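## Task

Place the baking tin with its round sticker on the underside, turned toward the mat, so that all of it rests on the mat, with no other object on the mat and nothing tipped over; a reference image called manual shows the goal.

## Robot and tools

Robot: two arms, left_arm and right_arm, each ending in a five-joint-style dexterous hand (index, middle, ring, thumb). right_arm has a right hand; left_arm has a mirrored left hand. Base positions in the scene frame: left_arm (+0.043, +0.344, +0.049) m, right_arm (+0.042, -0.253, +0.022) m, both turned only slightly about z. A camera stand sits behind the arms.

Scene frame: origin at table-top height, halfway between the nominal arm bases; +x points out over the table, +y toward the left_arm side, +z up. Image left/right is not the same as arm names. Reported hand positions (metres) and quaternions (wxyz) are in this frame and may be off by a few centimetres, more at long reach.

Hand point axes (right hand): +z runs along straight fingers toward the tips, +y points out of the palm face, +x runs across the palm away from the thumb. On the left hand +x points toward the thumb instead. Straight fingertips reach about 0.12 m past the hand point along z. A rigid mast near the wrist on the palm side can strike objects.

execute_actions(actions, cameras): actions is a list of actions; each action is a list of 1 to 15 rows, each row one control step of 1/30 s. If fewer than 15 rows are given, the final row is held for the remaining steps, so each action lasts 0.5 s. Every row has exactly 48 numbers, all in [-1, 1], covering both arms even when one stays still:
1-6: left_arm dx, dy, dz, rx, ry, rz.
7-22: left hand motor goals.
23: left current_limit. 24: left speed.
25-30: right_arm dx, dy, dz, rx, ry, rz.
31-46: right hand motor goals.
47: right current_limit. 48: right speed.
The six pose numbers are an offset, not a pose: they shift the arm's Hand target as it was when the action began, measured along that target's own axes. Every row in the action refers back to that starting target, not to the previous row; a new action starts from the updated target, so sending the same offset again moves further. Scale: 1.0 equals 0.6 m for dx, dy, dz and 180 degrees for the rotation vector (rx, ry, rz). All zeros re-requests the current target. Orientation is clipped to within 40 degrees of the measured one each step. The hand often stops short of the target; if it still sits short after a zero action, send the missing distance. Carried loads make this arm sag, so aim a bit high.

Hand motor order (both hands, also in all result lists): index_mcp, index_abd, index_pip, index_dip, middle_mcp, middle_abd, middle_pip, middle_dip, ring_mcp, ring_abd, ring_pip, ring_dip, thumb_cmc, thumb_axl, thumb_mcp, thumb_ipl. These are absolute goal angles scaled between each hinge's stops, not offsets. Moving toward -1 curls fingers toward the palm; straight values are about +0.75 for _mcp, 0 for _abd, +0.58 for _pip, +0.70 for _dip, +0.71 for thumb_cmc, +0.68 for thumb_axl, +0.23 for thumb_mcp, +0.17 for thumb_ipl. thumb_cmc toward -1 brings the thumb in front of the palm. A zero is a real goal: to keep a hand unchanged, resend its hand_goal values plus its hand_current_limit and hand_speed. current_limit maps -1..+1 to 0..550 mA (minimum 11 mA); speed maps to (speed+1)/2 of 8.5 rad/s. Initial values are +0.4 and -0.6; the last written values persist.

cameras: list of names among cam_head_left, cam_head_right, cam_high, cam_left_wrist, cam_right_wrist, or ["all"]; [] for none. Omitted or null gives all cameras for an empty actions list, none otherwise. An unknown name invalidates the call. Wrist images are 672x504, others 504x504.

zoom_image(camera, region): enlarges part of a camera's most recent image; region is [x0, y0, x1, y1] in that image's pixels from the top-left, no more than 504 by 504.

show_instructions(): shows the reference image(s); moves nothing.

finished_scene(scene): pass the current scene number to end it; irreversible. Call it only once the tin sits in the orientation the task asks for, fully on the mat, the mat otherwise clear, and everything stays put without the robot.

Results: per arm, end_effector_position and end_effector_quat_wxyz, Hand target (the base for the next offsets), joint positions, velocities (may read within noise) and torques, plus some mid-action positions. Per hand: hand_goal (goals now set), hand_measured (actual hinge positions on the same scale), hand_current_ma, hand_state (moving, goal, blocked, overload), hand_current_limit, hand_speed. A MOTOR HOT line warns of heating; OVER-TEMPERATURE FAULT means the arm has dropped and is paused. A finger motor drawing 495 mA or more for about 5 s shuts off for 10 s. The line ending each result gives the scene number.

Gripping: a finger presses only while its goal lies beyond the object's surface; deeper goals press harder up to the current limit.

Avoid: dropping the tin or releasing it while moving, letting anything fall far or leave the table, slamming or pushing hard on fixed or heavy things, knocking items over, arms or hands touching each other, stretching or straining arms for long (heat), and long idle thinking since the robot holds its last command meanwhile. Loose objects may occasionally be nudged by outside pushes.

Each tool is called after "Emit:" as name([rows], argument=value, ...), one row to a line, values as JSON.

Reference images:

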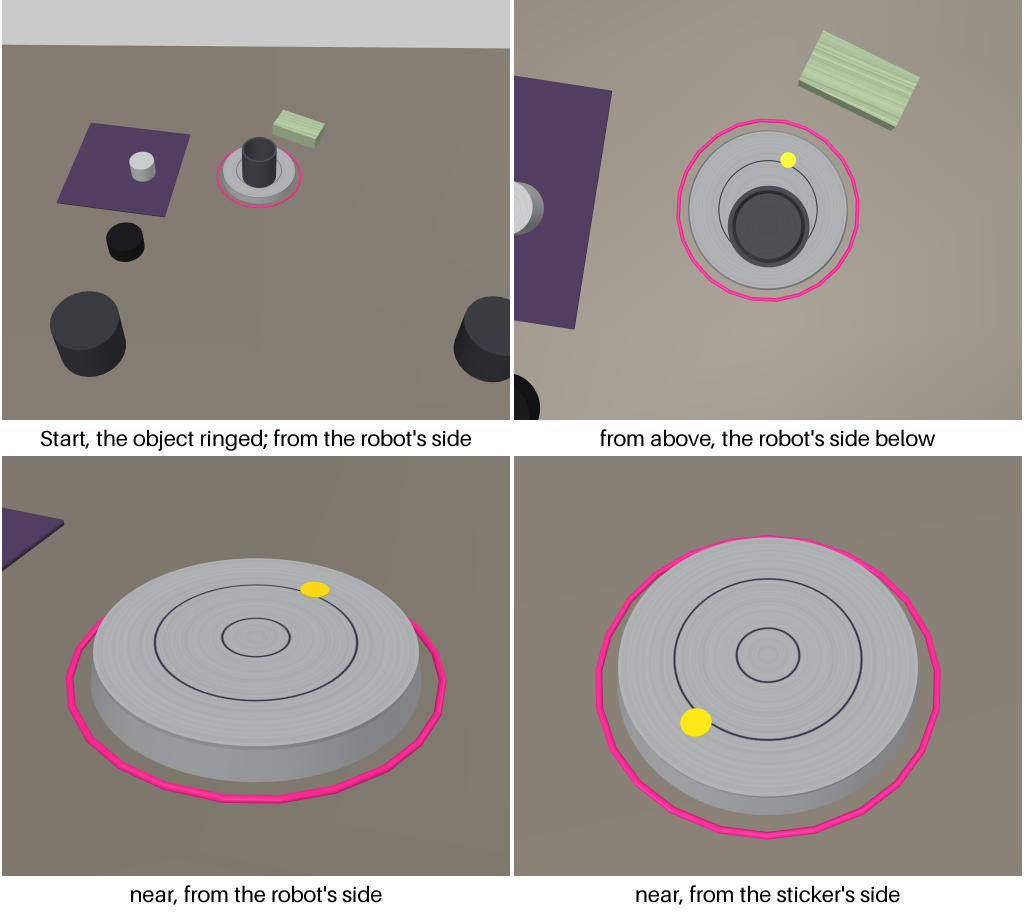

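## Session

Emit:
execute_actions(actions=[])

Scene clock: 0.00 s.
left_arm: end_effector_position=(+0.5124, +0.0972, +0.3559) hand_goal=(+0.754, +0.000, +0.576, +0.696, +0.754, +0.000, +0.576, +0.696, +0.754, +0.000, +0.576, +0.696, +0.714, +0.678, +0.226, +0.168) hand_measured=(+0.754, +0.000, +0.576, +0.696, +0.754, +0.000, +0.576, +0.696, +0.754, +0.000, +0.576, +0.696, +0.714, +0.678, +0.226, +0.168) hand_current_ma=(+0, +0, +0, +0, +0, +0, +0, +0, +0, +0, +0, +0, +0, +0, +0, +0) hand_state=(goal, goal, goal, goal, goal, goal, goal, goal, goal, goal, goal, goal, goal, goal, goal, goal) hand_current_limit=0.40 hand_speed=-0.60 end_effector_quat_wxyz=(+0.288, +0.554, +0.672, -0.397) | right_arm: end_effector_position=(+0.2010, -0.0616, +0.1698) hand_goal=(+0.754, +0.000, +0.576, +0.696, +0.754, +0.000, +0.576, +0.696, +0.754, +0.000, +0.576, +0.696, +0.714, +0.678, +0.226, +0.168) hand_measured=(+0.754, +0.000, +0.576, +0.696, +0.754, +0.000, +0.576, +0.696, +0.754, +0.000, +0.576, +0.696, +0.714, +0.678, +0.226, +0.168) hand_current_ma=(+0, +0, +0, +0, +0, +0, +0, +0, +0, +0, +0, +0, +0, +0, +0, +0) hand_state=(goal, goal, goal, goal, goal, goal, goal, goal, goal, goal, goal, goal, goal, goal, goal, goal) hand_current_limit=0.40 hand_speed=-0.60 end_effector_quat_wxyz=(-0.363, +0.860, +0.274, +0.232)
Joint positions: left_arm=[-0.215 1.362 1.332 -1.195 0.987 -0.66] | right_arm=[0.99 0.442 0.461 -0.733 -0.287 2.024]
Joint velocities: within noise
Joint torques (N m): no reading
Heat: left arm: hottest waist 34 °C; right arm: hottest shoulder 33 °C.
Hand target: left_arm +0.5181, +0.0957, +0.3668; +0.297, +0.558, +0.668, -0.393 | right_arm +0.2055, -0.0554, +0.1881; -0.373, +0.851, +0.274, +0.246
camera_calibration:
cam_left_wrist: T_world_to_cam=[[-0.463879, -0.43877, 0.769609, -0.0228001], [-0.547034, 0.825195, 0.140737, 0.101826], [-0.696828, -0.355717, -0.622812, 0.739018], [0, 0, 0, 1]] pos_world=[0.560095, 0.168851, 0.463486]
cam_right_wrist: T_world_to_cam=[[-0.195841, -0.575824, -0.793772, 0.177594], [-0.815656, -0.353699, 0.457823, 0.0196304], [-0.544382, 0.737105, -0.400405, 0.346035], [0, 0, 0, 1]] pos_world=[0.239167, -0.145859, 0.270536]

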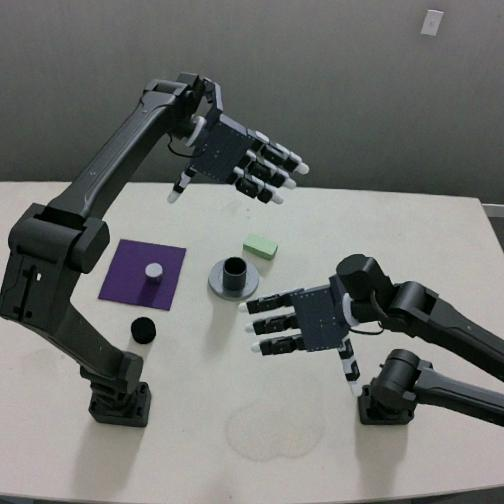

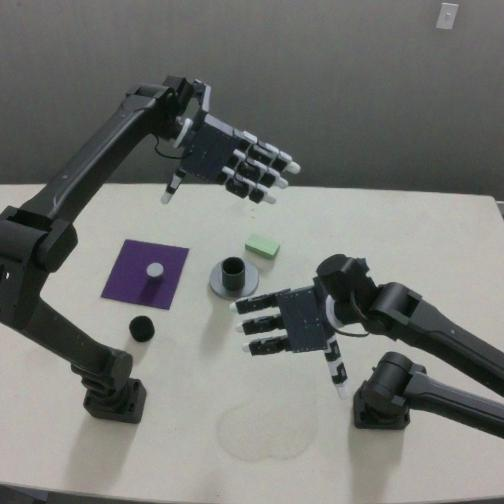

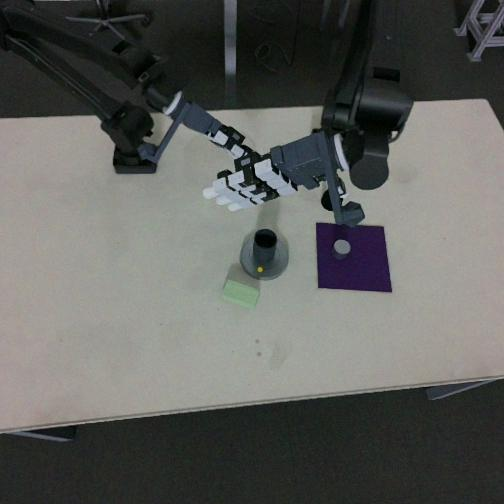

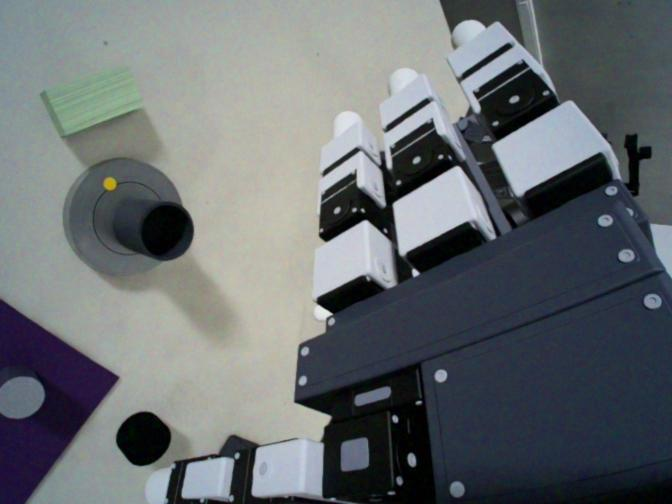

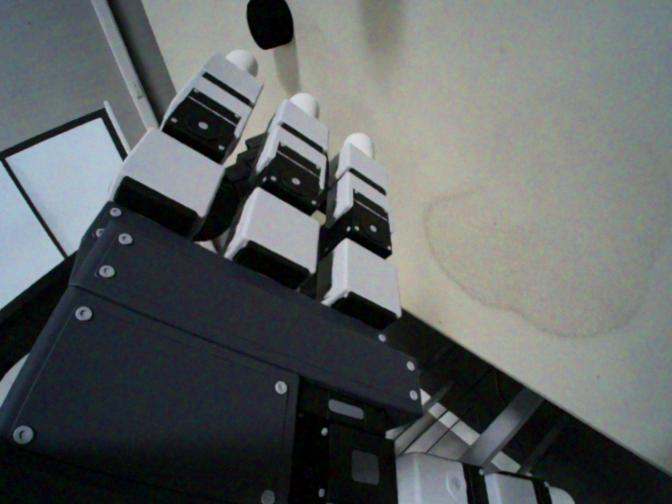

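Emit:
zoom_image(camera="cam_high", region=[210, 180, 400, 320])

Emit:
zoom_image(camera="cam_head_left", region=[90, 220, 290, 350])

Scaled by 2.653 from the camera's 504x504 image, which has a finer 720x720 frame.

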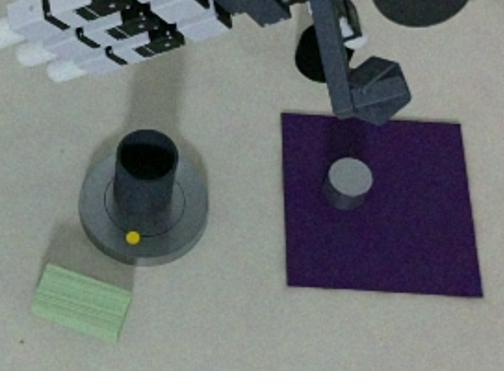

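Scaled by 2.520 from the camera's 504x504 image, which has a finer 720x720 frame.

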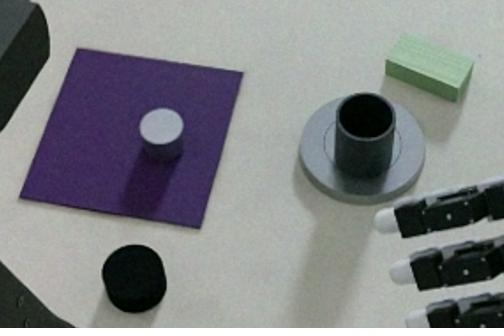

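Emit:
execute_actions([
  [[0.187,-0.059,-0.124,0,0,0,0.754,0,0.576,0.696,0.754,0,0.576,0.696,0.754,0,0.576,0.696,0.714,0.678,0.226,0.168,0.4,-0.6,-0.024,-0.017,0.289,0,0,0,0.754,0,0.576,0.696,0.754,0,0.576,0.696,0.754,0,0.576,0.696,-0.571,0.678,0.226,0.168,0.4,-0.4]],
  [[0.187,-0.059,-0.124,0,0,0,0.754,0,0.576,0.696,0.754,0,0.576,0.696,0.754,0,0.576,0.696,0.714,0.678,0.226,0.168,0.4,-0.6,0,0,0,-0.1575,0.147,-0.024,0.754,0,0.576,0.696,0.754,0,0.576,0.696,0.754,0,0.576,0.696,-0.571,0.678,0.226,0.168,0.4,-0.4]],
  [[0,0,0,-0.0226,0.1625,0.026,0.754,0,0.576,0.696,0.754,0,0.576,0.696,0.754,0,0.576,0.696,0.714,0.678,0.226,0.168,0.4,-0.6,0,0,0,-0.1575,0.147,-0.024,0.754,0,0.576,0.696,0.754,0,0.576,0.696,0.754,0,0.576,0.696,-0.571,0.678,0.226,0.168,0.4,-0.4]],
  [[0,0,0,-0.0226,0.1625,0.026,0.754,0,0.576,0.696,0.754,0,0.576,0.696,0.754,0,0.576,0.696,0.714,0.678,0.226,0.168,0.4,-0.6,0,0,0,0,0,0,0.754,0,0.576,0.696,0.754,0,0.576,0.696,0.754,0,0.576,0.696,-0.571,0.678,0.226,0.168,0.4,-0.4]],
], cameras=["cam_head_left","cam_high","cam_right_wrist"])

Scene clock: 9.30 s.
left_arm: end_effector_position=(+0.4049, +0.3367, +0.2703) hand_goal=(+0.754, +0.000, +0.576, +0.696, +0.754, +0.000, +0.576, +0.696, +0.754, +0.000, +0.576, +0.696, +0.714, +0.678, +0.226, +0.168) hand_measured=(+0.752, +0.002, +0.576, +0.696, +0.752, +0.002, +0.576, +0.696, +0.752, +0.002, +0.576, +0.696, +0.712, +0.678, +0.222, +0.168) hand_current_ma=(-14, +8, +4, +0, -14, +6, +4, +0, -13, +6, +4, +0, -11, -4, -27, -2) hand_state=(goal, goal, goal, goal, goal, goal, goal, goal, goal, goal, goal, goal, goal, goal, goal, goal) hand_current_limit=0.40 hand_speed=-0.60 end_effector_quat_wxyz=(+0.001, +0.707, +0.707, -0.002) | right_arm: end_effector_position=(+0.2174, +0.0564, +0.0595) hand_goal=(+0.754, +0.000, +0.576, +0.696, +0.754, +0.000, +0.576, +0.696, +0.754, +0.000, +0.576, +0.696, -0.570, +0.678, +0.226, +0.168) hand_measured=(+0.756, -0.004, +0.578, +0.698, +0.754, +0.002, +0.576, +0.696, +0.754, +0.002, +0.576, +0.696, -0.558, +0.678, +0.224, +0.168) hand_current_ma=(+7, -16, +11, +12, +1, +10, +2, +0, +1, +10, +2, +0, +53, -4, -8, -2) hand_state=(goal, goal, goal, goal, goal, goal, goal, goal, goal, goal, goal, goal, goal, goal, goal, goal) hand_current_limit=0.40 hand_speed=-0.40 end_effector_quat_wxyz=(+0.003, +0.726, +0.083, +0.682)
Joint positions: left_arm=[-0.037 1.064 0.997 -1.505 0.004 -0.102] | right_arm=[1.638 1.884 0.616 0.643 1.454 2.074]
Joint torques (N m): left_arm=[-0.15 -5.89 10.67 0.9 -0.18 -0.11] | right_arm=[1.49 -15.68 3.07 0.59 0.42 -0.23]
Heat: left arm: hottest elbow 35 °C; right arm: hottest shoulder 33 °C.
Hand target: left_arm +0.4097, +0.3330, +0.2698; +0.000, +0.707, +0.707, +0.000 | right_arm +0.2159, +0.0579, +0.0643; -0.005, +0.727, +0.082, +0.682
Off the commanded pose: left_arm 0.006 m, 0 deg | right_arm 0.005 m, 1 deg.
Step readings (end_effector_position of left_arm | right_arm):
0: (+0.5124, +0.0972, +0.3559) | (+0.2010, -0.0616, +0.1698)
1: (+0.5123, +0.0975, +0.3558) | (+0.2013, -0.0610, +0.1702)
2: (+0.5109, +0.1008, +0.3540) | (+0.2023, -0.0568, +0.1695)
4: (+0.4984, +0.1177, +0.3433) | (+0.2037, -0.0361, +0.1647)
8: (+0.4702, +0.1791, +0.3129) | (+0.1911, -0.0019, +0.1267)
15: (+0.4598, +0.2127, +0.3103) | (+0.2019, +0.0256, +0.0772)
16: (+0.4578, +0.2128, +0.3103) | (+0.2052, +0.0273, +0.0724)
17: (+0.4554, +0.2174, +0.3081) | (+0.2107, +0.0280, +0.0708)
19: (+0.4445, +0.2385, +0.2973) | (+0.2211, +0.0336, +0.0768)
23: (+0.4151, +0.3013, +0.2660) | (+0.2215, +0.0487, +0.0863)
30: (+0.4057, +0.3299, +0.2661) | (+0.2202, +0.0582, +0.0787)
31: (+0.4049, +0.3306, +0.2651) | (+0.2216, +0.0582, +0.0786)
32: (+0.4017, +0.3347, +0.2598) | (+0.2245, +0.0533, +0.0816)
34: (+0.3946, +0.3446, +0.2466) | (+0.2273, +0.0423, +0.0869)
38: (+0.3944, +0.3373, +0.2444) | (+0.2196, +0.0467, +0.0744)
42: (+0.3960, +0.3295, +0.2526) | (+0.2157, +0.0603, +0.0635) HELD (not all sent) right_arm
45: (+0.3962, +0.3312, +0.2537) | (+0.2167, +0.0655, +0.0624) HELD (not all sent) right_arm
46: (+0.3960, +0.3336, +0.2526) | (+0.2170, +0.0641, +0.0622)
47: (+0.3955, +0.3390, +0.2495) | (+0.2171, +0.0627, +0.0618)
49: (+0.3983, +0.3514, +0.2476) | (+0.2174, +0.0593, +0.0604)
53: (+0.4057, +0.3365, +0.2630) | (+0.2174, +0.0564, +0.0595)
60: (+0.4055, +0.3330, +0.2701) | (+0.2174, +0.0564, +0.0595)
HELD (not all sent) right_arm: steps 42 to 45.
pose unreachable (right arm): on one or more control steps of this call, first in action 2 (counted from 0), this arm could not follow its commanded pose, so it was not sent that pose on those steps. It may still have moved: this result reports where it is.
cause: moving toward the commanded pose would bring two parts of the arm too close to each other (joints 4 (wrist pitch) to 6 (wrist roll) lie between them).
camera_calibration:
cam_right_wrist: T_world_to_cam=[[0.0540723, -0.695091, -0.716886, 0.108946], [-0.798254, 0.401222, -0.449234, 0.132925], [0.599889, 0.596548, -0.533164, -0.00907118], [0, 0, 0, 1]] pos_world=[0.105658, 0.0278065, 0.13298]
Images, in order (width x height): cam_head_left 504x504, cam_high 504x504, cam_right_wrist 672x504.

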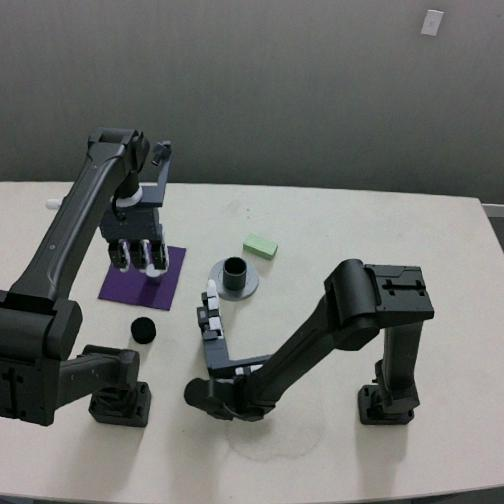

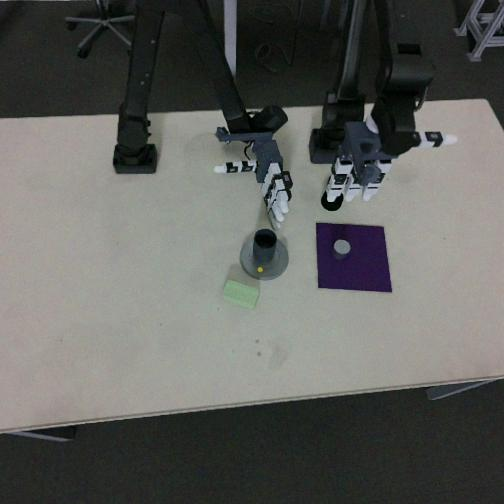

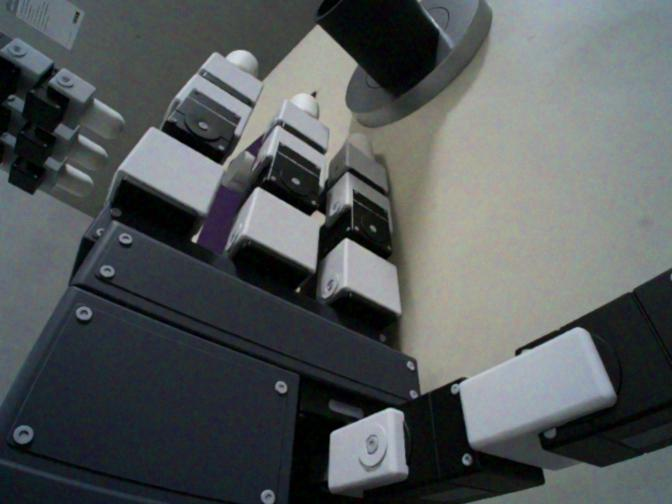

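Emit:
execute_actions([
  [[0,0,0.208,0,0,0,0.754,0,0.576,0.696,0.754,0,0.576,0.696,0.754,0,0.576,0.696,0.714,0.678,0.226,0.168,0.4,-0.6,0.0525,0,0.17,0,0,0,0.754,0,0.576,0.696,0.754,0,0.576,0.696,0.754,0,0.576,0.696,-0.571,0.678,0.226,0.168,0.4,-0.4]],
  [[0,0.07,0,0,0,0,0.754,0,0.576,0.696,0.754,0,0.576,0.696,0.754,0,0.576,0.696,0.714,0.678,0.226,0.168,0.4,-0.6,0,0.0133,0.07,0,0,0.03,0.754,0,0.576,0.696,0.754,0,0.576,0.696,0.754,0,0.576,0.696,-0.571,0.678,0.226,0.168,0.4,-0.4]],
  [[0,0.07,0,0,0,0,0.754,0,0.576,0.696,0.754,0,0.576,0.696,0.754,0,0.576,0.696,0.714,0.678,0.226,0.168,0.4,-0.6,0,0,0.1,0,0,0,0.754,0,0.576,0.696,0.754,0,0.576,0.696,0.754,0,0.576,0.696,-0.571,0.678,0.226,0.168,0.4,-0.4]],
  [[0,0.07,0,0,0,0,0.754,0,0.576,0.696,0.754,0,0.576,0.696,0.754,0,0.576,0.696,0.714,0.678,0.226,0.168,0.4,-0.6,0,0,0,0,0,0,0.754,0,0.576,0.696,0.754,0,0.576,0.696,0.754,0,0.576,0.696,-0.571,0.678,0.226,0.168,0.4,-0.4]],
  [[0,0.07,0,0,0,0,0.754,0,0.576,0.696,0.754,0,0.576,0.696,0.754,0,0.576,0.696,0.714,0.678,0.226,0.168,0.4,-0.6,0,0,0,0,0,0,0.754,0,0.576,0.696,0.754,0,0.576,0.696,0.754,0,0.576,0.696,-0.571,0.678,0.226,0.168,0.4,-0.4]],
], cameras=["cam_head_left","cam_high","cam_right_wrist"])

Emit:
zoom_image(camera="cam_high", region=[210, 180, 400, 320])

Scene clock: 13.57 s.
left_arm: end_effector_position=(+0.5608, +0.3284, +0.1362) hand_goal=(+0.754, +0.000, +0.576, +0.696, +0.754, +0.000, +0.576, +0.696, +0.754, +0.000, +0.576, +0.696, +0.714, +0.678, +0.226, +0.168) hand_measured=(+0.752, +0.002, +0.576, +0.696, +0.756, +0.002, +0.578, +0.696, +0.752, +0.002, +0.576, +0.696, +0.712, +0.678, +0.222, +0.168) hand_current_ma=(-11, +8, +3, +0, +6, +6, +12, +2, -11, +6, +3, +0, -6, -4, -27, -2) hand_state=(goal, goal, goal, goal, goal, goal, goal, goal, goal, goal, goal, goal, goal, goal, goal, goal) hand_current_limit=0.40 hand_speed=-0.60 end_effector_quat_wxyz=(-0.006, +0.707, +0.707, -0.006) | right_arm: end_effector_position=(+0.4158, +0.0654, +0.0769) hand_goal=(+0.754, +0.000, +0.576, +0.696, +0.754, +0.000, +0.576, +0.696, +0.754, +0.000, +0.576, +0.696, -0.570, +0.678, +0.226, +0.168) hand_measured=(+0.754, +0.002, +0.578, +0.698, +0.754, +0.002, +0.576, +0.696, +0.754, +0.002, +0.576, +0.696, -0.558, +0.678, +0.226, +0.168) hand_current_ma=(+1, +8, +5, +8, +1, +10, +2, +0, +2, +10, +2, +0, +53, -4, -5, -2) hand_state=(goal, goal, goal, goal, goal, goal, goal, goal, goal, goal, goal, goal, goal, goal, goal, goal) hand_current_limit=0.40 hand_speed=-0.40 end_effector_quat_wxyz=(-0.029, +0.736, +0.051, +0.674)
Joint positions: left_arm=[-0.02 1.59 1.123 -1.12 0.002 -0.085] | right_arm=[1.156 1.937 0.733 1.042 0.985 1.681]
Joint torques (N m): left_arm=[2.14 -11.58 12.82 0.06 -0.16 0.07] | right_arm=[1.2 -15.44 7.32 1.7 0.06 -0.38]
Heat: left arm: hottest elbow 36 °C; right arm: hottest shoulder 33 °C.
Hand target: left_arm +0.5777, +0.3331, +0.1450; +0.000, +0.707, +0.707, +0.000 | right_arm +0.4207, +0.0779, +0.0821; -0.037, +0.730, +0.048, +0.681
Off the commanded pose: left_arm 0.020 m, 1 deg | right_arm 0.014 m, 1 deg.
Step readings (end_effector_position of left_arm | right_arm):
0: (+0.4049, +0.3367, +0.2703) | (+0.2174, +0.0564, +0.0595)
1: (+0.4048, +0.3367, +0.2692) | (+0.2177, +0.0570, +0.0592)
2: (+0.4063, +0.3366, +0.2643) | (+0.2206, +0.0591, +0.0588)
4: (+0.4092, +0.3363, +0.2426) | (+0.2357, +0.0646, +0.0605)
8: (+0.3896, +0.3383, +0.1723) | (+0.2851, +0.0622, +0.0722)
15: (+0.3952, +0.3376, +0.1390) | (+0.3172, +0.0592, +0.0841)
16: (+0.3972, +0.3374, +0.1395) | (+0.3179, +0.0608, +0.0847)
17: (+0.3988, +0.3373, +0.1394) | (+0.3194, +0.0642, +0.0844)
19: (+0.4044, +0.3368, +0.1370) | (+0.3259, +0.0712, +0.0830)
23: (+0.4221, +0.3350, +0.1309) | (+0.3441, +0.0661, +0.0832)
30: (+0.4314, +0.3341, +0.1318) | (+0.3562, +0.0580, +0.0810)
31: (+0.4318, +0.3341, +0.1320) | (+0.3566, +0.0590, +0.0809)
32: (+0.4333, +0.3339, +0.1321) | (+0.3592, +0.0611, +0.0806)
34: (+0.4418, +0.3331, +0.1324) | (+0.3698, +0.0698, +0.0795)
38: (+0.4655, +0.3305, +0.1339) | (+0.3994, +0.0726, +0.0803)
45: (+0.4739, +0.3298, +0.1338) | (+0.4153, +0.0644, +0.0774)
46: (+0.4743, +0.3299, +0.1342) | (+0.4154, +0.0645, +0.0769)
47: (+0.4760, +0.3300, +0.1343) | (+0.4153, +0.0645, +0.0765)
49: (+0.4848, +0.3303, +0.1342) | (+0.4153, +0.0645, +0.0762)
53: (+0.5089, +0.3291, +0.1347) | (+0.4155, +0.0648, +0.0764)
60: (+0.5170, +0.3290, +0.1348) | (+0.4158, +0.0654, +0.0769)
61: (+0.5174, +0.3290, +0.1351) | (+0.4158, +0.0654, +0.0769)
62: (+0.5190, +0.3290, +0.1352) | (+0.4158, +0.0654, +0.0769)
64: (+0.5276, +0.3286, +0.1353) | (+0.4158, +0.0654, +0.0769)
68: (+0.5527, +0.3284, +0.1359) | (+0.4158, +0.0654, +0.0769)
75: (+0.5610, +0.3284, +0.1363) | (+0.4158, +0.0654, +0.0769)
camera_calibration:
cam_right_wrist: T_world_to_cam=[[0.0271141, -0.62853, -0.777313, 0.128413], [-0.809175, 0.442772, -0.386249, 0.292389], [0.586941, 0.639455, -0.496586, -0.124363], [0, 0, 0, 1]] pos_world=[0.306106, 0.0307744, 0.150995]
Images, in order (width x height): cam_head_left 504x504, cam_high 504x504, cam_right_wrist 672x504.

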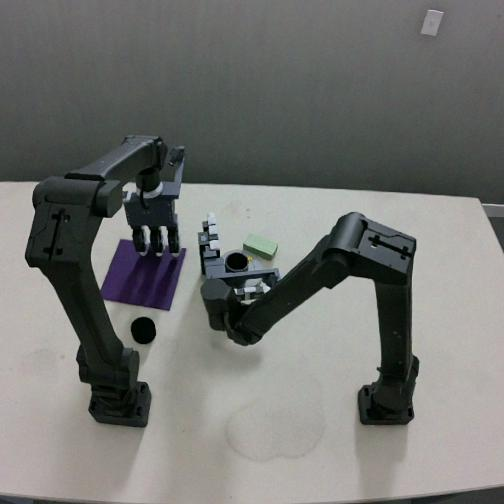

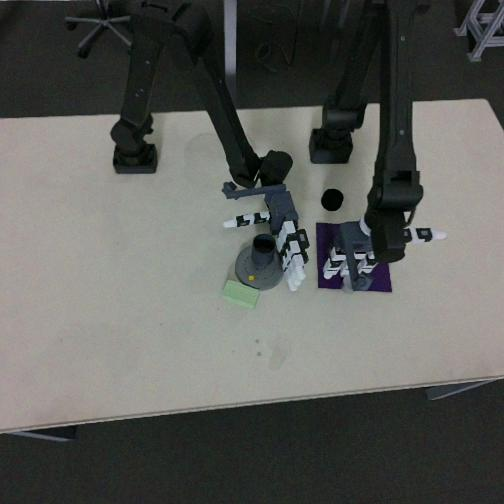

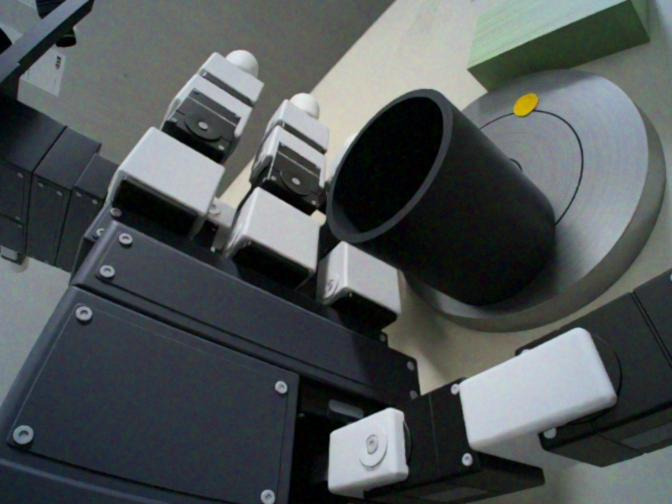

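Scaled by 2.653 from the camera's 504x504 image, which has a finer 720x720 frame.

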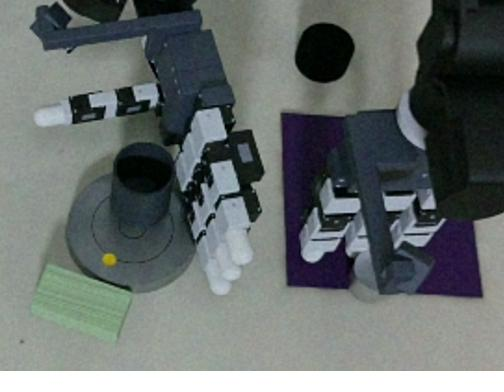

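Emit:
execute_actions([
  [[0,0.1,0,0,0,0,0.754,0,0.576,0.696,0.754,0,0.576,0.696,0.754,0,0.576,0.696,0.714,0.678,0.226,0.168,0.4,-0.6,0,0,0,0,0,0,0.1,0,-0.3,-0.25,0.1,0,-0.3,-0.25,0.1,0,-0.3,-0.25,-0.571,0.678,0.226,0.168,0.0,-0.75]],
  [[0,0.04,0,0,0,0,0.754,0,0.576,0.696,0.754,0,0.576,0.696,0.754,0,0.576,0.696,0.714,0.678,0.226,0.168,0.4,-0.6,0,0,0,0,0,0,-0.2,0,-0.4,-0.35,-0.2,0,-0.4,-0.35,-0.2,0,-0.4,-0.35,-0.571,0.678,-0.1,-0.1,0.0,-0.7]],
  [[0,0,0,0,0,0,0.754,0,0.576,0.696,0.754,0,0.576,0.696,0.754,0,0.576,0.696,0.714,0.678,0.226,0.168,0.4,-0.6,0,0,0,0,0,0,-0.3,0,-0.4,-0.35,-0.3,0,-0.4,-0.35,-0.3,0,-0.4,-0.35,-0.571,0.678,-0.3,-0.3,0.2,-0.7]],
  [[0,0,0,0,0,0,0.754,0,0.576,0.696,0.754,0,0.576,0.696,0.754,0,0.576,0.696,0.714,0.678,0.226,0.168,0.4,-0.6,0,0,0,0,0,0,-0.3,0,-0.4,-0.35,-0.3,0,-0.4,-0.35,-0.3,0,-0.4,-0.35,-0.571,0.678,-0.3,-0.3,0.2,-0.7]],
], cameras=["cam_head_left","cam_high","cam_right_wrist"])

Emit:
zoom_image(camera="cam_high", region=[210, 180, 400, 320])

Scene clock: 19.77 s.
left_arm: end_effector_position=(+0.6454, +0.3269, +0.1384) hand_goal=(+0.754, +0.000, +0.576, +0.696, +0.754, +0.000, +0.576, +0.696, +0.754, +0.000, +0.576, +0.696, +0.714, +0.678, +0.226, +0.168) hand_measured=(+0.752, +0.002, +0.576, +0.696, +0.756, +0.000, +0.578, +0.696, +0.752, +0.002, +0.576, +0.696, +0.714, +0.678, +0.222, +0.168) hand_current_ma=(-6, +8, +4, +0, +6, +3, +12, +2, -9, +6, +3, +0, -3, -4, -27, -2) hand_state=(goal, goal, goal, goal, goal, goal, goal, goal, goal, goal, goal, goal, goal, goal, goal, goal) hand_current_limit=0.40 hand_speed=-0.60 end_effector_quat_wxyz=(-0.005, +0.707, +0.707, -0.005) | right_arm: end_effector_position=(+0.4159, +0.0656, +0.0771) hand_goal=(-0.300, +0.000, -0.400, -0.350, -0.300, +0.000, -0.400, -0.350, -0.300, +0.000, -0.400, -0.350, -0.570, +0.678, -0.300, -0.300) hand_measured=(+0.036, +0.004, -0.218, -0.196, -0.054, -0.022, -0.266, -0.306, -0.296, +0.002, -0.396, -0.348, -0.566, +0.680, -0.042, -0.126) hand_current_ma=(+330, +12, +330, +330, +330, -86, +330, +211, +22, +10, +13, +11, +16, +10, +330, +330) hand_state=(blocked, goal, blocked, blocked, blocked, blocked, blocked, blocked, goal, goal, goal, goal, goal, goal, blocked, blocked) hand_current_limit=0.20 hand_speed=-0.70 end_effector_quat_wxyz=(-0.029, +0.736, +0.052, +0.674)
Joint positions: left_arm=[-0.009 1.788 1.392 -1.189 0.001 -0.074] | right_arm=[1.156 1.937 0.733 1.042 0.984 1.679]
Joint torques (N m): left_arm=[1.38 -15.44 13.53 0.29 -0.16 0.15] | right_arm=[1.2 -15.27 7.13 1.55 0.1 -0.57]
Heat: left arm: hottest elbow 37 °C; right arm: hottest shoulder 33 °C.
Hand target: left_arm +0.6618, +0.3332, +0.1452; +0.000, +0.707, +0.707, +0.000 | right_arm +0.4207, +0.0780, +0.0822; -0.037, +0.730, +0.048, +0.681
Off the commanded pose: left_arm 0.019 m, 1 deg | right_arm 0.014 m, 2 deg.
Step readings (end_effector_position of left_arm | right_arm):
0: (+0.5608, +0.3284, +0.1360) | (+0.4158, +0.0654, +0.0769)
1: (+0.5614, +0.3283, +0.1364) | (+0.4158, +0.0654, +0.0769)
2: (+0.5631, +0.3286, +0.1364) | (+0.4159, +0.0656, +0.0768)
4: (+0.5751, +0.3279, +0.1376) | (+0.4159, +0.0656, +0.0768)
8: (+0.6106, +0.3269, +0.1389) | (+0.4159, +0.0656, +0.0769)
15: (+0.6216, +0.3276, +0.1370) | (+0.4159, +0.0656, +0.0769)
16: (+0.6215, +0.3276, +0.1371) | (+0.4159, +0.0656, +0.0769)
17: (+0.6219, +0.3278, +0.1372) | (+0.4159, +0.0656, +0.0769)
19: (+0.6273, +0.3278, +0.1380) | (+0.4159, +0.0656, +0.0769)
23: (+0.6430, +0.3272, +0.1394) | (+0.4159, +0.0656, +0.0769)
30: (+0.6459, +0.3269, +0.1386) | (+0.4159, +0.0656, +0.0769)
31: (+0.6457, +0.3270, +0.1385) | (+0.4159, +0.0656, +0.0769)
32: (+0.6456, +0.3269, +0.1385) | (+0.4159, +0.0656, +0.0769)
34: (+0.6455, +0.3269, +0.1384) | (+0.4159, +0.0656, +0.0770)
38: (+0.6455, +0.3269, +0.1384) | (+0.4159, +0.0656, +0.0770)
45: (+0.6454, +0.3269, +0.1384) | (+0.4159, +0.0656, +0.0771)
46: (+0.6454, +0.3269, +0.1384) | (+0.4159, +0.0656, +0.0771)
47: (+0.6454, +0.3269, +0.1384) | (+0.4159, +0.0656, +0.0771)
49: (+0.6454, +0.3269, +0.1384) | (+0.4159, +0.0656, +0.0771)
53: (+0.6454, +0.3269, +0.1384) | (+0.4159, +0.0656, +0.0771)
60: (+0.6454, +0.3269, +0.1384) | (+0.4159, +0.0656, +0.0771)
camera_calibration:
cam_right_wrist: T_world_to_cam=[[0.0281519, -0.629899, -0.776166, 0.128237], [-0.809659, 0.441, -0.387261, 0.292893], [0.586225, 0.639332, -0.497589, -0.124134], [0, 0, 0, 1]] pos_world=[0.306304, 0.0309728, 0.151192]
Images, in order (width x height): cam_head_left 504x504, cam_high 504x504, cam_right_wrist 672x504.

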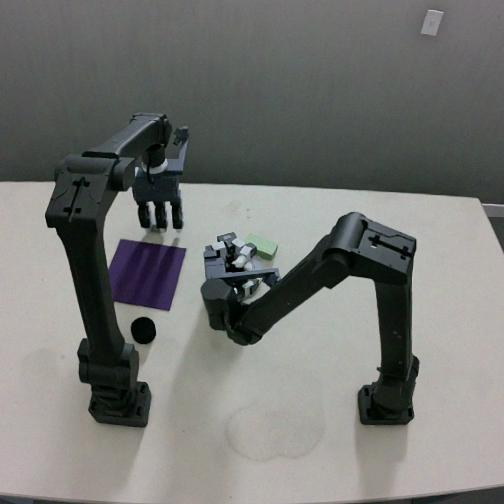

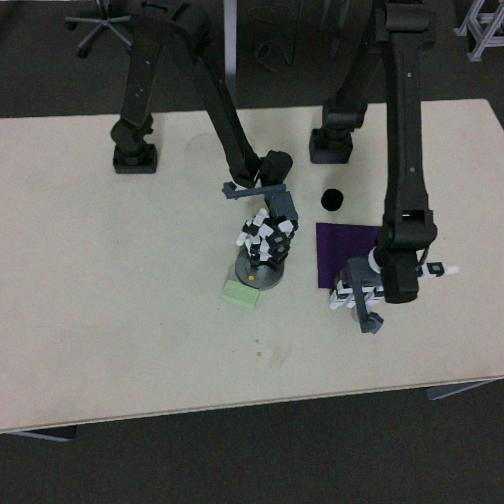

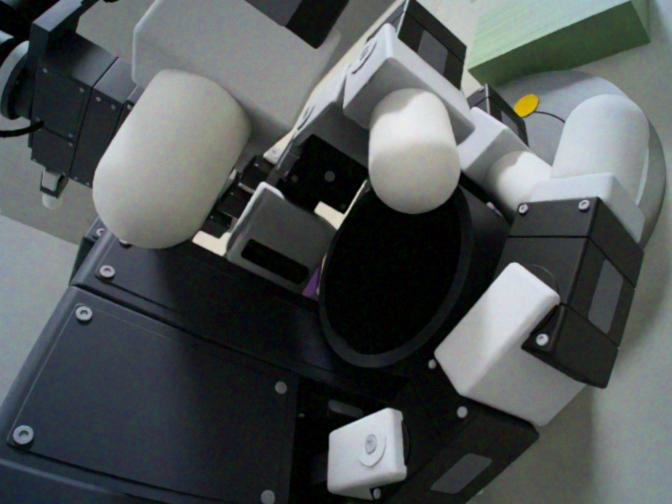

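Scaled by 2.653 from the camera's 504x504 image, which has a finer 720x720 frame.

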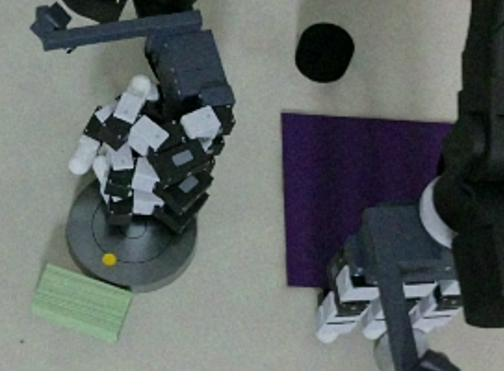

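Emit:
execute_actions([
  [[0,0,-0.2,0,0,0,0.754,0,0.576,0.696,0.754,0,0.576,0.696,0.754,0,0.576,0.696,0.714,0.678,0.226,0.168,0.4,-0.6,0.07,0,0,0,0,0,-0.3,0,-0.4,-0.35,-0.3,0,-0.4,-0.35,-0.3,0,-0.4,-0.35,-0.571,0.678,-0.3,-0.3,0.2,-0.7]],
  [[0,-0.2,0,0,0,0,0.754,0,0.576,0.696,0.754,0,0.576,0.696,0.754,0,0.576,0.696,0.714,0.678,0.226,0.168,0.4,-0.6,0.08,0,0,0,0,0,-0.3,0,-0.4,-0.35,-0.3,0,-0.4,-0.35,-0.3,0,-0.4,-0.35,-0.571,0.678,-0.3,-0.3,0.2,-0.7]],
  [[0,-0.15,0,0,0,0,0.754,0,0.576,0.696,0.754,0,0.576,0.696,0.754,0,0.576,0.696,0.714,0.678,0.226,0.168,0.4,-0.6,0,0.2,0,0,0,0,-0.3,0,-0.4,-0.35,-0.3,0,-0.4,-0.35,-0.3,0,-0.4,-0.35,-0.571,0.678,-0.3,-0.3,0.2,-0.7]],
  [[0,0,0,0,0,0,0.754,0,0.576,0.696,0.754,0,0.576,0.696,0.754,0,0.576,0.696,0.714,0.678,0.226,0.168,0.4,-0.6,0,0.22,0,0,0,0,-0.3,0,-0.4,-0.35,-0.3,0,-0.4,-0.35,-0.3,0,-0.4,-0.35,-0.571,0.678,-0.3,-0.3,0.2,-0.7]],
  [[0,0,0,0,0,0,0.754,0,0.576,0.696,0.754,0,0.576,0.696,0.754,0,0.576,0.696,0.714,0.678,0.226,0.168,0.4,-0.6,0,0,0,0,0,0,-0.3,0,-0.4,-0.35,-0.3,0,-0.4,-0.35,-0.3,0,-0.4,-0.35,-0.571,0.678,-0.3,-0.3,0.2,-0.7]],
], cameras=["cam_head_left","cam_high","cam_right_wrist"])

Emit:
zoom_image(camera="cam_head_left", region=[180, 200, 380, 360])

Scene clock: 23.33 s.
left_arm: end_effector_position=(+0.4535, +0.3373, +0.2662) hand_goal=(+0.754, +0.000, +0.576, +0.696, +0.754, +0.000, +0.576, +0.696, +0.754, +0.000, +0.576, +0.696, +0.714, +0.678, +0.226, +0.168) hand_measured=(+0.752, +0.002, +0.576, +0.696, +0.752, +0.000, +0.576, +0.696, +0.752, +0.002, +0.576, +0.696, +0.712, +0.678, +0.222, +0.168) hand_current_ma=(-8, +8, +2, +0, -9, +3, +4, +2, -9, +6, +2, +0, -5, -4, -27, -2) hand_state=(goal, goal, goal, goal, goal, goal, goal, goal, goal, goal, goal, goal, goal, goal, goal, goal) hand_current_limit=0.40 hand_speed=-0.60 end_effector_quat_wxyz=(+0.003, +0.706, +0.708, +0.002) | right_arm: end_effector_position=(+0.4535, -0.1671, +0.1633) hand_goal=(-0.300, +0.000, -0.400, -0.350, -0.300, +0.000, -0.400, -0.350, -0.300, +0.000, -0.400, -0.350, -0.570, +0.678, -0.300, -0.300) hand_measured=(+0.036, +0.004, -0.214, -0.200, -0.054, -0.022, -0.264, -0.308, -0.298, +0.002, -0.398, -0.348, -0.566, +0.680, -0.042, -0.126) hand_current_ma=(+330, +14, +330, +330, +330, -87, +330, +201, +11, +10, +9, +10, +16, +10, +330, +330) hand_state=(blocked, goal, blocked, blocked, blocked, blocked, blocked, blocked, goal, goal, goal, goal, goal, goal, blocked, blocked) hand_current_limit=0.20 hand_speed=-0.70 end_effector_quat_wxyz=(-0.041, +0.737, +0.049, +0.672)
Joint positions: left_arm=[-0.022 1.193 1.079 -1.449 0.001 -0.09] | right_arm=[0.625 1.349 0.319 0.928 0.442 1.61]
Joint torques (N m): left_arm=[0.21 -8.23 10.11 0.28 -0.08 -0.13] | right_arm=[-0.21 -10.11 6.98 1.35 -0.05 -0.62]
Heat: left arm: hottest elbow 37 °C; right arm: hottest shoulder 33 °C.
Hand target: left_arm +0.4517, +0.3330, +0.2649; +0.000, +0.707, +0.707, +0.000 | right_arm +0.4572, -0.1705, +0.1747; -0.037, +0.730, +0.048, +0.681
Off the commanded pose: left_arm 0.005 m, 0 deg | right_arm 0.012 m, 1 deg.
Step readings (end_effector_position of left_arm | right_arm):
0: (+0.6454, +0.3269, +0.1384) | (+0.4159, +0.0656, +0.0771)
1: (+0.6455, +0.3269, +0.1391) | (+0.4159, +0.0656, +0.0771)
2: (+0.6440, +0.3271, +0.1417) | (+0.4159, +0.0655, +0.0770)
4: (+0.6386, +0.3275, +0.1522) | (+0.4159, +0.0656, +0.0791)
8: (+0.6415, +0.3273, +0.2009) | (+0.4163, +0.0664, +0.0923)
15: (+0.6541, +0.3264, +0.2704) | (+0.4167, +0.0672, +0.1080)
16: (+0.6540, +0.3264, +0.2714) | (+0.4167, +0.0672, +0.1076)
17: (+0.6500, +0.3267, +0.2693) | (+0.4165, +0.0670, +0.1076)
19: (+0.6257, +0.3284, +0.2575) | (+0.4162, +0.0663, +0.1114)
23: (+0.5619, +0.3332, +0.2400) | (+0.4163, +0.0664, +0.1338)
30: (+0.5412, +0.3347, +0.2681) | (+0.4188, +0.0714, +0.1579)
31: (+0.5404, +0.3348, +0.2700) | (+0.4192, +0.0718, +0.1575)
32: (+0.5370, +0.3351, +0.2694) | (+0.4212, +0.0695, +0.1553)
34: (+0.5170, +0.3366, +0.2620) | (+0.4231, +0.0552, +0.1510)
38: (+0.4675, +0.3389, +0.2506) | (+0.4288, -0.0120, +0.1483)
45: (+0.4537, +0.3378, +0.2664) | (+0.4401, -0.0410, +0.1607)
46: (+0.4537, +0.3375, +0.2664) | (+0.4404, -0.0403, +0.1611)
47: (+0.4537, +0.3372, +0.2664) | (+0.4415, -0.0403, +0.1597)
49: (+0.4536, +0.3372, +0.2662) | (+0.4427, -0.0583, +0.1562)
53: (+0.4535, +0.3372, +0.2662) | (+0.4430, -0.1388, +0.1523)
60: (+0.4535, +0.3373, +0.2662) | (+0.4519, -0.1678, +0.1625)
61: (+0.4535, +0.3373, +0.2662) | (+0.4523, -0.1670, +0.1632)
62: (+0.4535, +0.3373, +0.2662) | (+0.4525, -0.1665, +0.1633)
64: (+0.4535, +0.3373, +0.2662) | (+0.4530, -0.1665, +0.1634)
68: (+0.4535, +0.3373, +0.2662) | (+0.4534, -0.1668, +0.1633)
75: (+0.4535, +0.3373, +0.2662) | (+0.4535, -0.1671, +0.1633)
camera_calibration:
cam_right_wrist: T_world_to_cam=[[0.0317441, -0.612134, -0.790116, 0.0511466], [-0.817282, 0.439165, -0.373074, 0.460204], [0.575362, 0.657591, -0.486346, 0.0516599], [0, 0, 0, 1]] pos_world=[0.34477, -0.204768, 0.237226]
Images, in order (width x height): cam_head_left 504x504, cam_high 504x504, cam_right_wrist 672x504.

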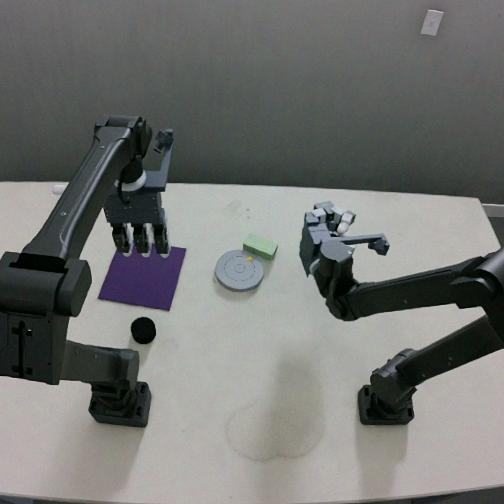

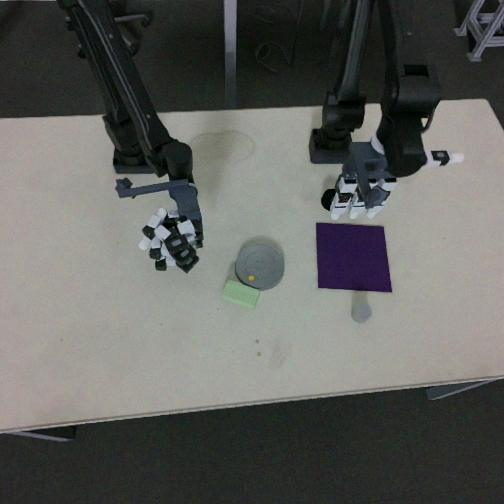

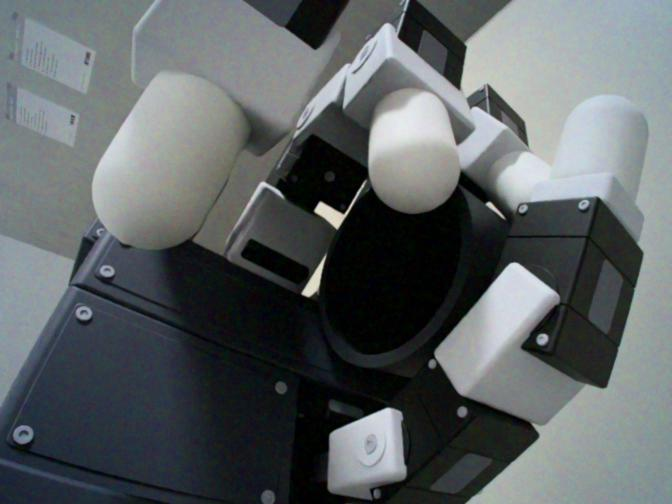

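Scaled by 2.520 from the camera's 504x504 image, which has a finer 720x720 frame.

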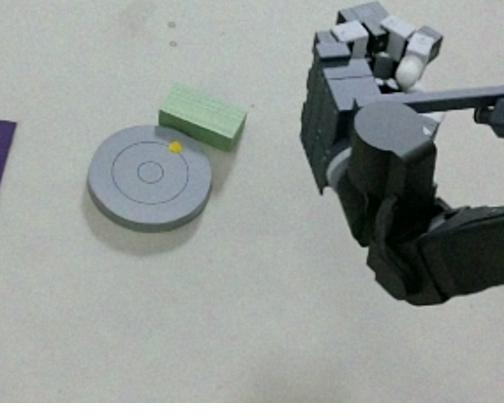

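Emit:
execute_actions([
  [[0,0,0,0,0,0,0.754,0,0.576,0.696,0.754,0,0.576,0.696,0.754,0,0.576,0.696,0.714,0.678,0.226,0.168,0.4,-0.6,-0.09,0,0,0,0,0,-0.3,0,-0.4,-0.35,-0.3,0,-0.4,-0.35,-0.3,0,-0.4,-0.35,-0.571,0.678,-0.3,-0.3,0.2,-0.7]],
  [[0,0,0,0,0,0,0.754,0,0.576,0.696,0.754,0,0.576,0.696,0.754,0,0.576,0.696,0.714,0.678,0.226,0.168,0.4,-0.6,-0.08,0,0,0,0,0,-0.3,0,-0.4,-0.35,-0.3,0,-0.4,-0.35,-0.3,0,-0.4,-0.35,-0.571,0.678,-0.3,-0.3,0.2,-0.7]],
  [[0,0,0,0,0,0,0.754,0,0.576,0.696,0.754,0,0.576,0.696,0.754,0,0.576,0.696,0.714,0.678,0.226,0.168,0.4,-0.6,-0.012,0,0,0,0,0,-0.3,0,-0.4,-0.35,-0.3,0,-0.4,-0.35,-0.3,0,-0.4,-0.35,-0.571,0.678,-0.3,-0.3,0.2,-0.7]],
], cameras=["cam_head_left","cam_high"])

Emit:
zoom_image(camera="cam_head_left", region=[280, 180, 420, 330])

Scene clock: 25.73 s.
left_arm: end_effector_position=(+0.4535, +0.3373, +0.2662) hand_goal=(+0.754, +0.000, +0.576, +0.696, +0.754, +0.000, +0.576, +0.696, +0.754, +0.000, +0.576, +0.696, +0.714, +0.678, +0.226, +0.168) hand_measured=(+0.752, +0.002, +0.576, +0.696, +0.752, +0.000, +0.576, +0.696, +0.752, +0.002, +0.576, +0.696, +0.712, +0.678, +0.222, +0.168) hand_current_ma=(-8, +8, +2, +0, -9, +3, +4, +2, -9, +6, +2, +0, -5, -4, -27, -2) hand_state=(goal, goal, goal, goal, goal, goal, goal, goal, goal, goal, goal, goal, goal, goal, goal, goal) hand_current_limit=0.40 hand_speed=-0.60 end_effector_quat_wxyz=(+0.003, +0.706, +0.708, +0.002) | right_arm: end_effector_position=(+0.4452, -0.1729, +0.0628) hand_goal=(-0.300, +0.000, -0.400, -0.350, -0.300, +0.000, -0.400, -0.350, -0.300, +0.000, -0.400, -0.350, -0.570, +0.678, -0.300, -0.300) hand_measured=(+0.036, +0.004, -0.214, -0.202, -0.054, -0.022, -0.264, -0.312, -0.298, +0.002, -0.398, -0.348, -0.566, +0.680, -0.042, -0.126) hand_current_ma=(+330, +14, +330, +330, +330, -87, +330, +185, +11, +10, +9, +10, +14, +11, +330, +330) hand_state=(blocked, goal, blocked, blocked, blocked, blocked, blocked, blocked, goal, goal, goal, goal, goal, goal, blocked, blocked) hand_current_limit=0.20 hand_speed=-0.70 end_effector_quat_wxyz=(-0.040, +0.736, +0.049, +0.674)
Joint positions: left_arm=[-0.022 1.193 1.079 -1.449 0.001 -0.09] | right_arm=[0.625 1.898 0.284 1.515 0.445 1.606]
Joint torques (N m): left_arm=[-0.21 -9.58 10.04 0.24 -0.12 -0.2] | right_arm=[0.56 -10.64 2.44 2.13 0.11 -0.56]
Heat: left arm: hottest elbow 37 °C; right arm: hottest shoulder 33 °C.
Hand target: left_arm +0.4517, +0.3330, +0.2649; +0.000, +0.707, +0.707, +0.000 | right_arm +0.4499, -0.1725, +0.0658; -0.037, +0.730, +0.048, +0.681
Off the commanded pose: left_arm 0.005 m, 0 deg | right_arm 0.006 m, 1 deg.
Step readings (end_effector_position of left_arm | right_arm):
0: (+0.4535, +0.3373, +0.2662) | (+0.4535, -0.1671, +0.1633)
1: (+0.4535, +0.3373, +0.2662) | (+0.4535, -0.1671, +0.1633)
2: (+0.4535, +0.3373, +0.2662) | (+0.4534, -0.1671, +0.1632)
4: (+0.4535, +0.3373, +0.2662) | (+0.4534, -0.1671, +0.1596)
8: (+0.4535, +0.3373, +0.2662) | (+0.4505, -0.1690, +0.1305)
15: (+0.4535, +0.3373, +0.2662) | (+0.4488, -0.1701, +0.1117)
16: (+0.4535, +0.3373, +0.2662) | (+0.4492, -0.1699, +0.1131)
17: (+0.4535, +0.3373, +0.2662) | (+0.4498, -0.1695, +0.1142)
19: (+0.4535, +0.3373, +0.2662) | (+0.4507, -0.1689, +0.1103)
23: (+0.4535, +0.3373, +0.2662) | (+0.4477, -0.1709, +0.0795)
30: (+0.4535, +0.3373, +0.2662) | (+0.4454, -0.1726, +0.0644)
31: (+0.4535, +0.3373, +0.2662) | (+0.4457, -0.1724, +0.0658)
32: (+0.4535, +0.3373, +0.2662) | (+0.4460, -0.1722, +0.0672)
34: (+0.4535, +0.3373, +0.2662) | (+0.4462, -0.1721, +0.0680)
38: (+0.4535, +0.3373, +0.2662) | (+0.4451, -0.1729, +0.0626)
45: (+0.4535, +0.3373, +0.2662) | (+0.4451, -0.1730, +0.0627)
Images, in order (width x height): cam_head_left 504x504, cam_high 504x504.

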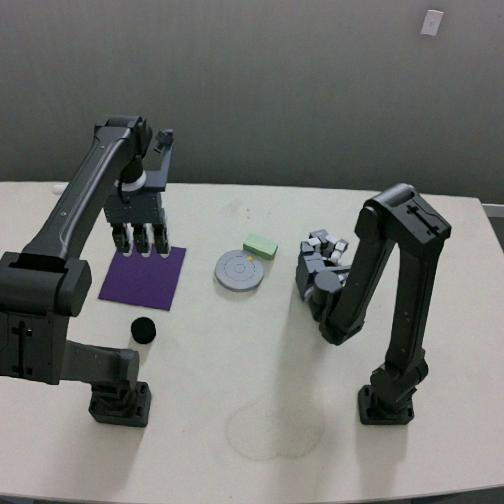

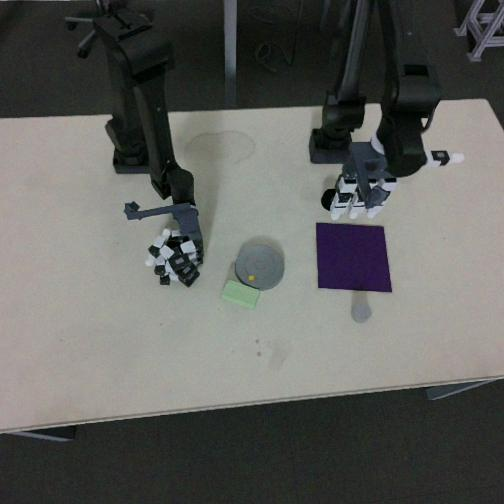

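Scaled by 3.360 from the camera's 504x504 image, which has a finer 720x720 frame.

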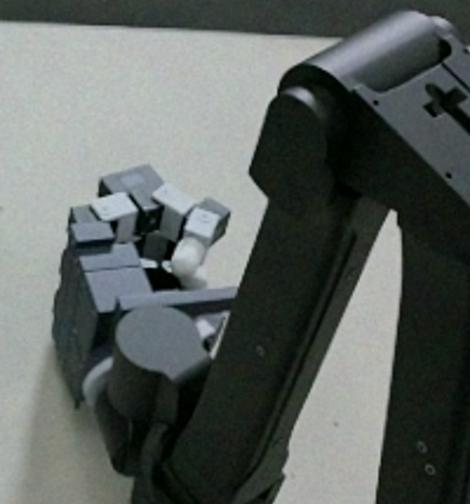

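Emit:
execute_actions([
  [[0,0,0,0,0,0,0.754,0,0.576,0.696,0.754,0,0.576,0.696,0.754,0,0.576,0.696,0.714,0.678,0.226,0.168,0.4,-0.6,-0.018,0,0,0,0,0,-0.3,0,-0.4,-0.35,-0.3,0,-0.4,-0.35,-0.3,0,-0.4,-0.35,-0.571,0.678,-0.3,-0.3,0.2,-0.7]],
  [[0,0,0,0,0,0,0.754,0,0.576,0.696,0.754,0,0.576,0.696,0.754,0,0.576,0.696,0.714,0.678,0.226,0.168,0.4,-0.6,-0.008,0,0,0,0,0,-0.3,0,-0.4,-0.35,-0.3,0,-0.4,-0.35,-0.3,0,-0.4,-0.35,-0.571,0.678,-0.3,-0.3,0.2,-0.7]],
  [[0,0,0,0,0,0,0.754,0,0.576,0.696,0.754,0,0.576,0.696,0.754,0,0.576,0.696,0.714,0.678,0.226,0.168,0.4,-0.6,0,0,0,0,0,0,0.3,0,-0.1,0.0,0.3,0,-0.1,0.0,0.3,0,-0.1,0.0,-0.571,0.678,0.15,0.1,0.2,-0.82]],
  [[0,0,0,0,0,0,0.754,0,0.576,0.696,0.754,0,0.576,0.696,0.754,0,0.576,0.696,0.714,0.678,0.226,0.168,0.4,-0.6,0,0,0,0,0,0,0.754,0,0.576,0.696,0.754,0,0.576,0.696,0.754,0,0.576,0.696,-0.571,0.678,0.35,0.168,0.2,-0.5]],
  [[0,0,0,0,0,0,0.754,0,0.576,0.696,0.754,0,0.576,0.696,0.754,0,0.576,0.696,0.714,0.678,0.226,0.168,0.4,-0.6,0,0,0,0,0,0,0.754,0,0.576,0.696,0.754,0,0.576,0.696,0.754,0,0.576,0.696,-0.571,0.678,0.35,0.168,0.2,-0.5]],
], cameras=["cam_right_wrist","cam_high"])

Scene clock: 28.93 s.
left_arm: end_effector_position=(+0.4535, +0.3373, +0.2662) hand_goal=(+0.754, +0.000, +0.576, +0.696, +0.754, +0.000, +0.576, +0.696, +0.754, +0.000, +0.576, +0.696, +0.714, +0.678, +0.226, +0.168) hand_measured=(+0.752, +0.002, +0.576, +0.696, +0.752, +0.000, +0.576, +0.696, +0.752, +0.002, +0.576, +0.696, +0.712, +0.678, +0.222, +0.168) hand_current_ma=(-8, +8, +2, +0, -9, +3, +4, +2, -9, +6, +2, +0, -5, -4, -27, -2) hand_state=(goal, goal, goal, goal, goal, goal, goal, goal, goal, goal, goal, goal, goal, goal, goal, goal) hand_current_limit=0.40 hand_speed=-0.60 end_effector_quat_wxyz=(+0.003, +0.706, +0.708, +0.002) | right_arm: end_effector_position=(+0.4471, -0.1737, +0.0532) hand_goal=(+0.754, +0.000, +0.576, +0.696, +0.754, +0.000, +0.576, +0.696, +0.754, +0.000, +0.576, +0.696, -0.570, +0.678, +0.350, +0.168) hand_measured=(+0.732, -0.028, +0.560, +0.688, +0.752, +0.002, +0.574, +0.692, +0.752, +0.002, +0.574, +0.694, -0.564, +0.680, +0.348, +0.166) hand_current_ma=(-108, -118, -74, -32, -8, +6, -13, -14, -12, +10, -12, -11, +27, +8, -15, -13) hand_state=(blocked, blocked, goal, goal, goal, goal, goal, goal, goal, goal, goal, goal, goal, goal, goal, goal) hand_current_limit=0.20 hand_speed=-0.50 end_effector_quat_wxyz=(-0.032, +0.732, +0.051, +0.678)
Joint positions: left_arm=[-0.022 1.193 1.079 -1.449 0.001 -0.09] | right_arm=[0.624 1.975 0.3 1.587 0.454 1.587]
Joint torques (N m): left_arm=[-0.56 -8.29 10.1 0.32 -0.12 -0.15] | right_arm=[0.79 -11.63 1.44 1.55 -0.12 -0.09]
Heat: left arm: hottest elbow 37 °C; right arm: hottest shoulder 33 °C.
Hand target: left_arm +0.4517, +0.3330, +0.2649; +0.000, +0.707, +0.707, +0.000 | right_arm +0.4488, -0.1727, +0.0502; -0.037, +0.730, +0.048, +0.681
Off the commanded pose: left_arm 0.005 m, 0 deg | right_arm 0.004 m, 1 deg.
joint sent to its limit (right arm) — joint 4 (wrist pitch), upper limit. The joint targets still meet the commanded pose.
Step readings (end_effector_position of left_arm | right_arm):
0: (+0.4535, +0.3373, +0.2662) | (+0.4452, -0.1729, +0.0628)
1: (+0.4535, +0.3373, +0.2662) | (+0.4452, -0.1729, +0.0628)
2: (+0.4535, +0.3373, +0.2662) | (+0.4451, -0.1730, +0.0626)
4: (+0.4535, +0.3373, +0.2662) | (+0.4454, -0.1730, +0.0623)
8: (+0.4535, +0.3373, +0.2662) | (+0.4468, -0.1725, +0.0618)
15: (+0.4535, +0.3373, +0.2662) | (+0.4470, -0.1725, +0.0623)
16: (+0.4535, +0.3373, +0.2662) | (+0.4470, -0.1725, +0.0622)
17: (+0.4535, +0.3373, +0.2662) | (+0.4469, -0.1726, +0.0622)
19: (+0.4535, +0.3373, +0.2662) | (+0.4471, -0.1725, +0.0619)
23: (+0.4535, +0.3373, +0.2662) | (+0.4477, -0.1723, +0.0615)
30: (+0.4535, +0.3373, +0.2662) | (+0.4478, -0.1723, +0.0615)
31: (+0.4535, +0.3373, +0.2662) | (+0.4478, -0.1723, +0.0615)
32: (+0.4535, +0.3373, +0.2662) | (+0.4478, -0.1723, +0.0615)
34: (+0.4535, +0.3373, +0.2662) | (+0.4482, -0.1720, +0.0612)
38: (+0.4535, +0.3373, +0.2662) | (+0.4470, -0.1728, +0.0551)
45: (+0.4535, +0.3373, +0.2662) | (+0.4465, -0.1731, +0.0528)
46: (+0.4535, +0.3373, +0.2662) | (+0.4465, -0.1731, +0.0528)
47: (+0.4535, +0.3373, +0.2662) | (+0.4465, -0.1732, +0.0528)
49: (+0.4535, +0.3373, +0.2662) | (+0.4465, -0.1732, +0.0528)
53: (+0.4535, +0.3373, +0.2662) | (+0.4464, -0.1736, +0.0528)
60: (+0.4535, +0.3373, +0.2662) | (+0.4471, -0.1737, +0.0532)
61: (+0.4535, +0.3373, +0.2662) | (+0.4471, -0.1737, +0.0532)
62: (+0.4535, +0.3373, +0.2662) | (+0.4471, -0.1737, +0.0532)
64: (+0.4535, +0.3373, +0.2662) | (+0.4471, -0.1737, +0.0532)
68: (+0.4535, +0.3373, +0.2662) | (+0.4471, -0.1737, +0.0532)
75: (+0.4535, +0.3373, +0.2662) | (+0.4471, -0.1737, +0.0532)
camera_calibration:
cam_right_wrist: T_world_to_cam=[[0.0387599, -0.624594, -0.779987, -0.0454482], [-0.806664, 0.441122, -0.393325, 0.413471], [0.589738, 0.644432, -0.48674, -0.00258757], [0, 0, 0, 1]] pos_world=[0.336819, -0.20911, 0.12592]
Images, in order (width x height): cam_high 504x504, cam_right_wrist 672x504.

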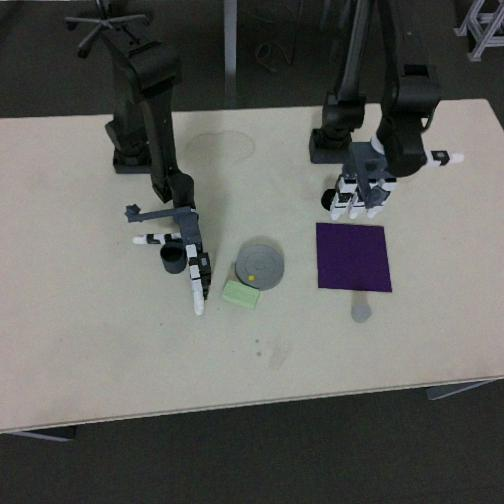

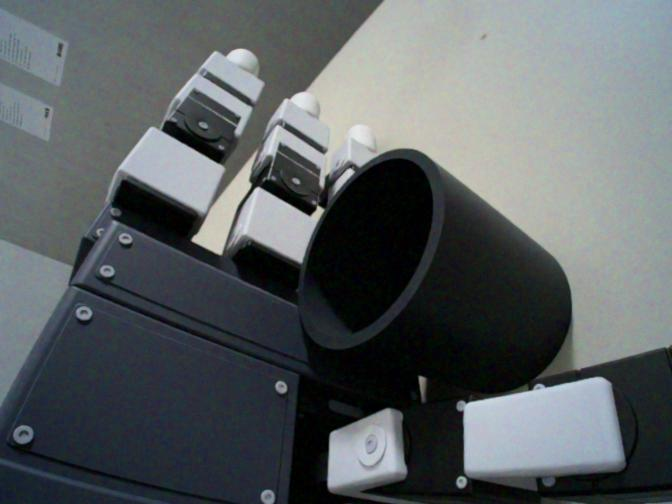

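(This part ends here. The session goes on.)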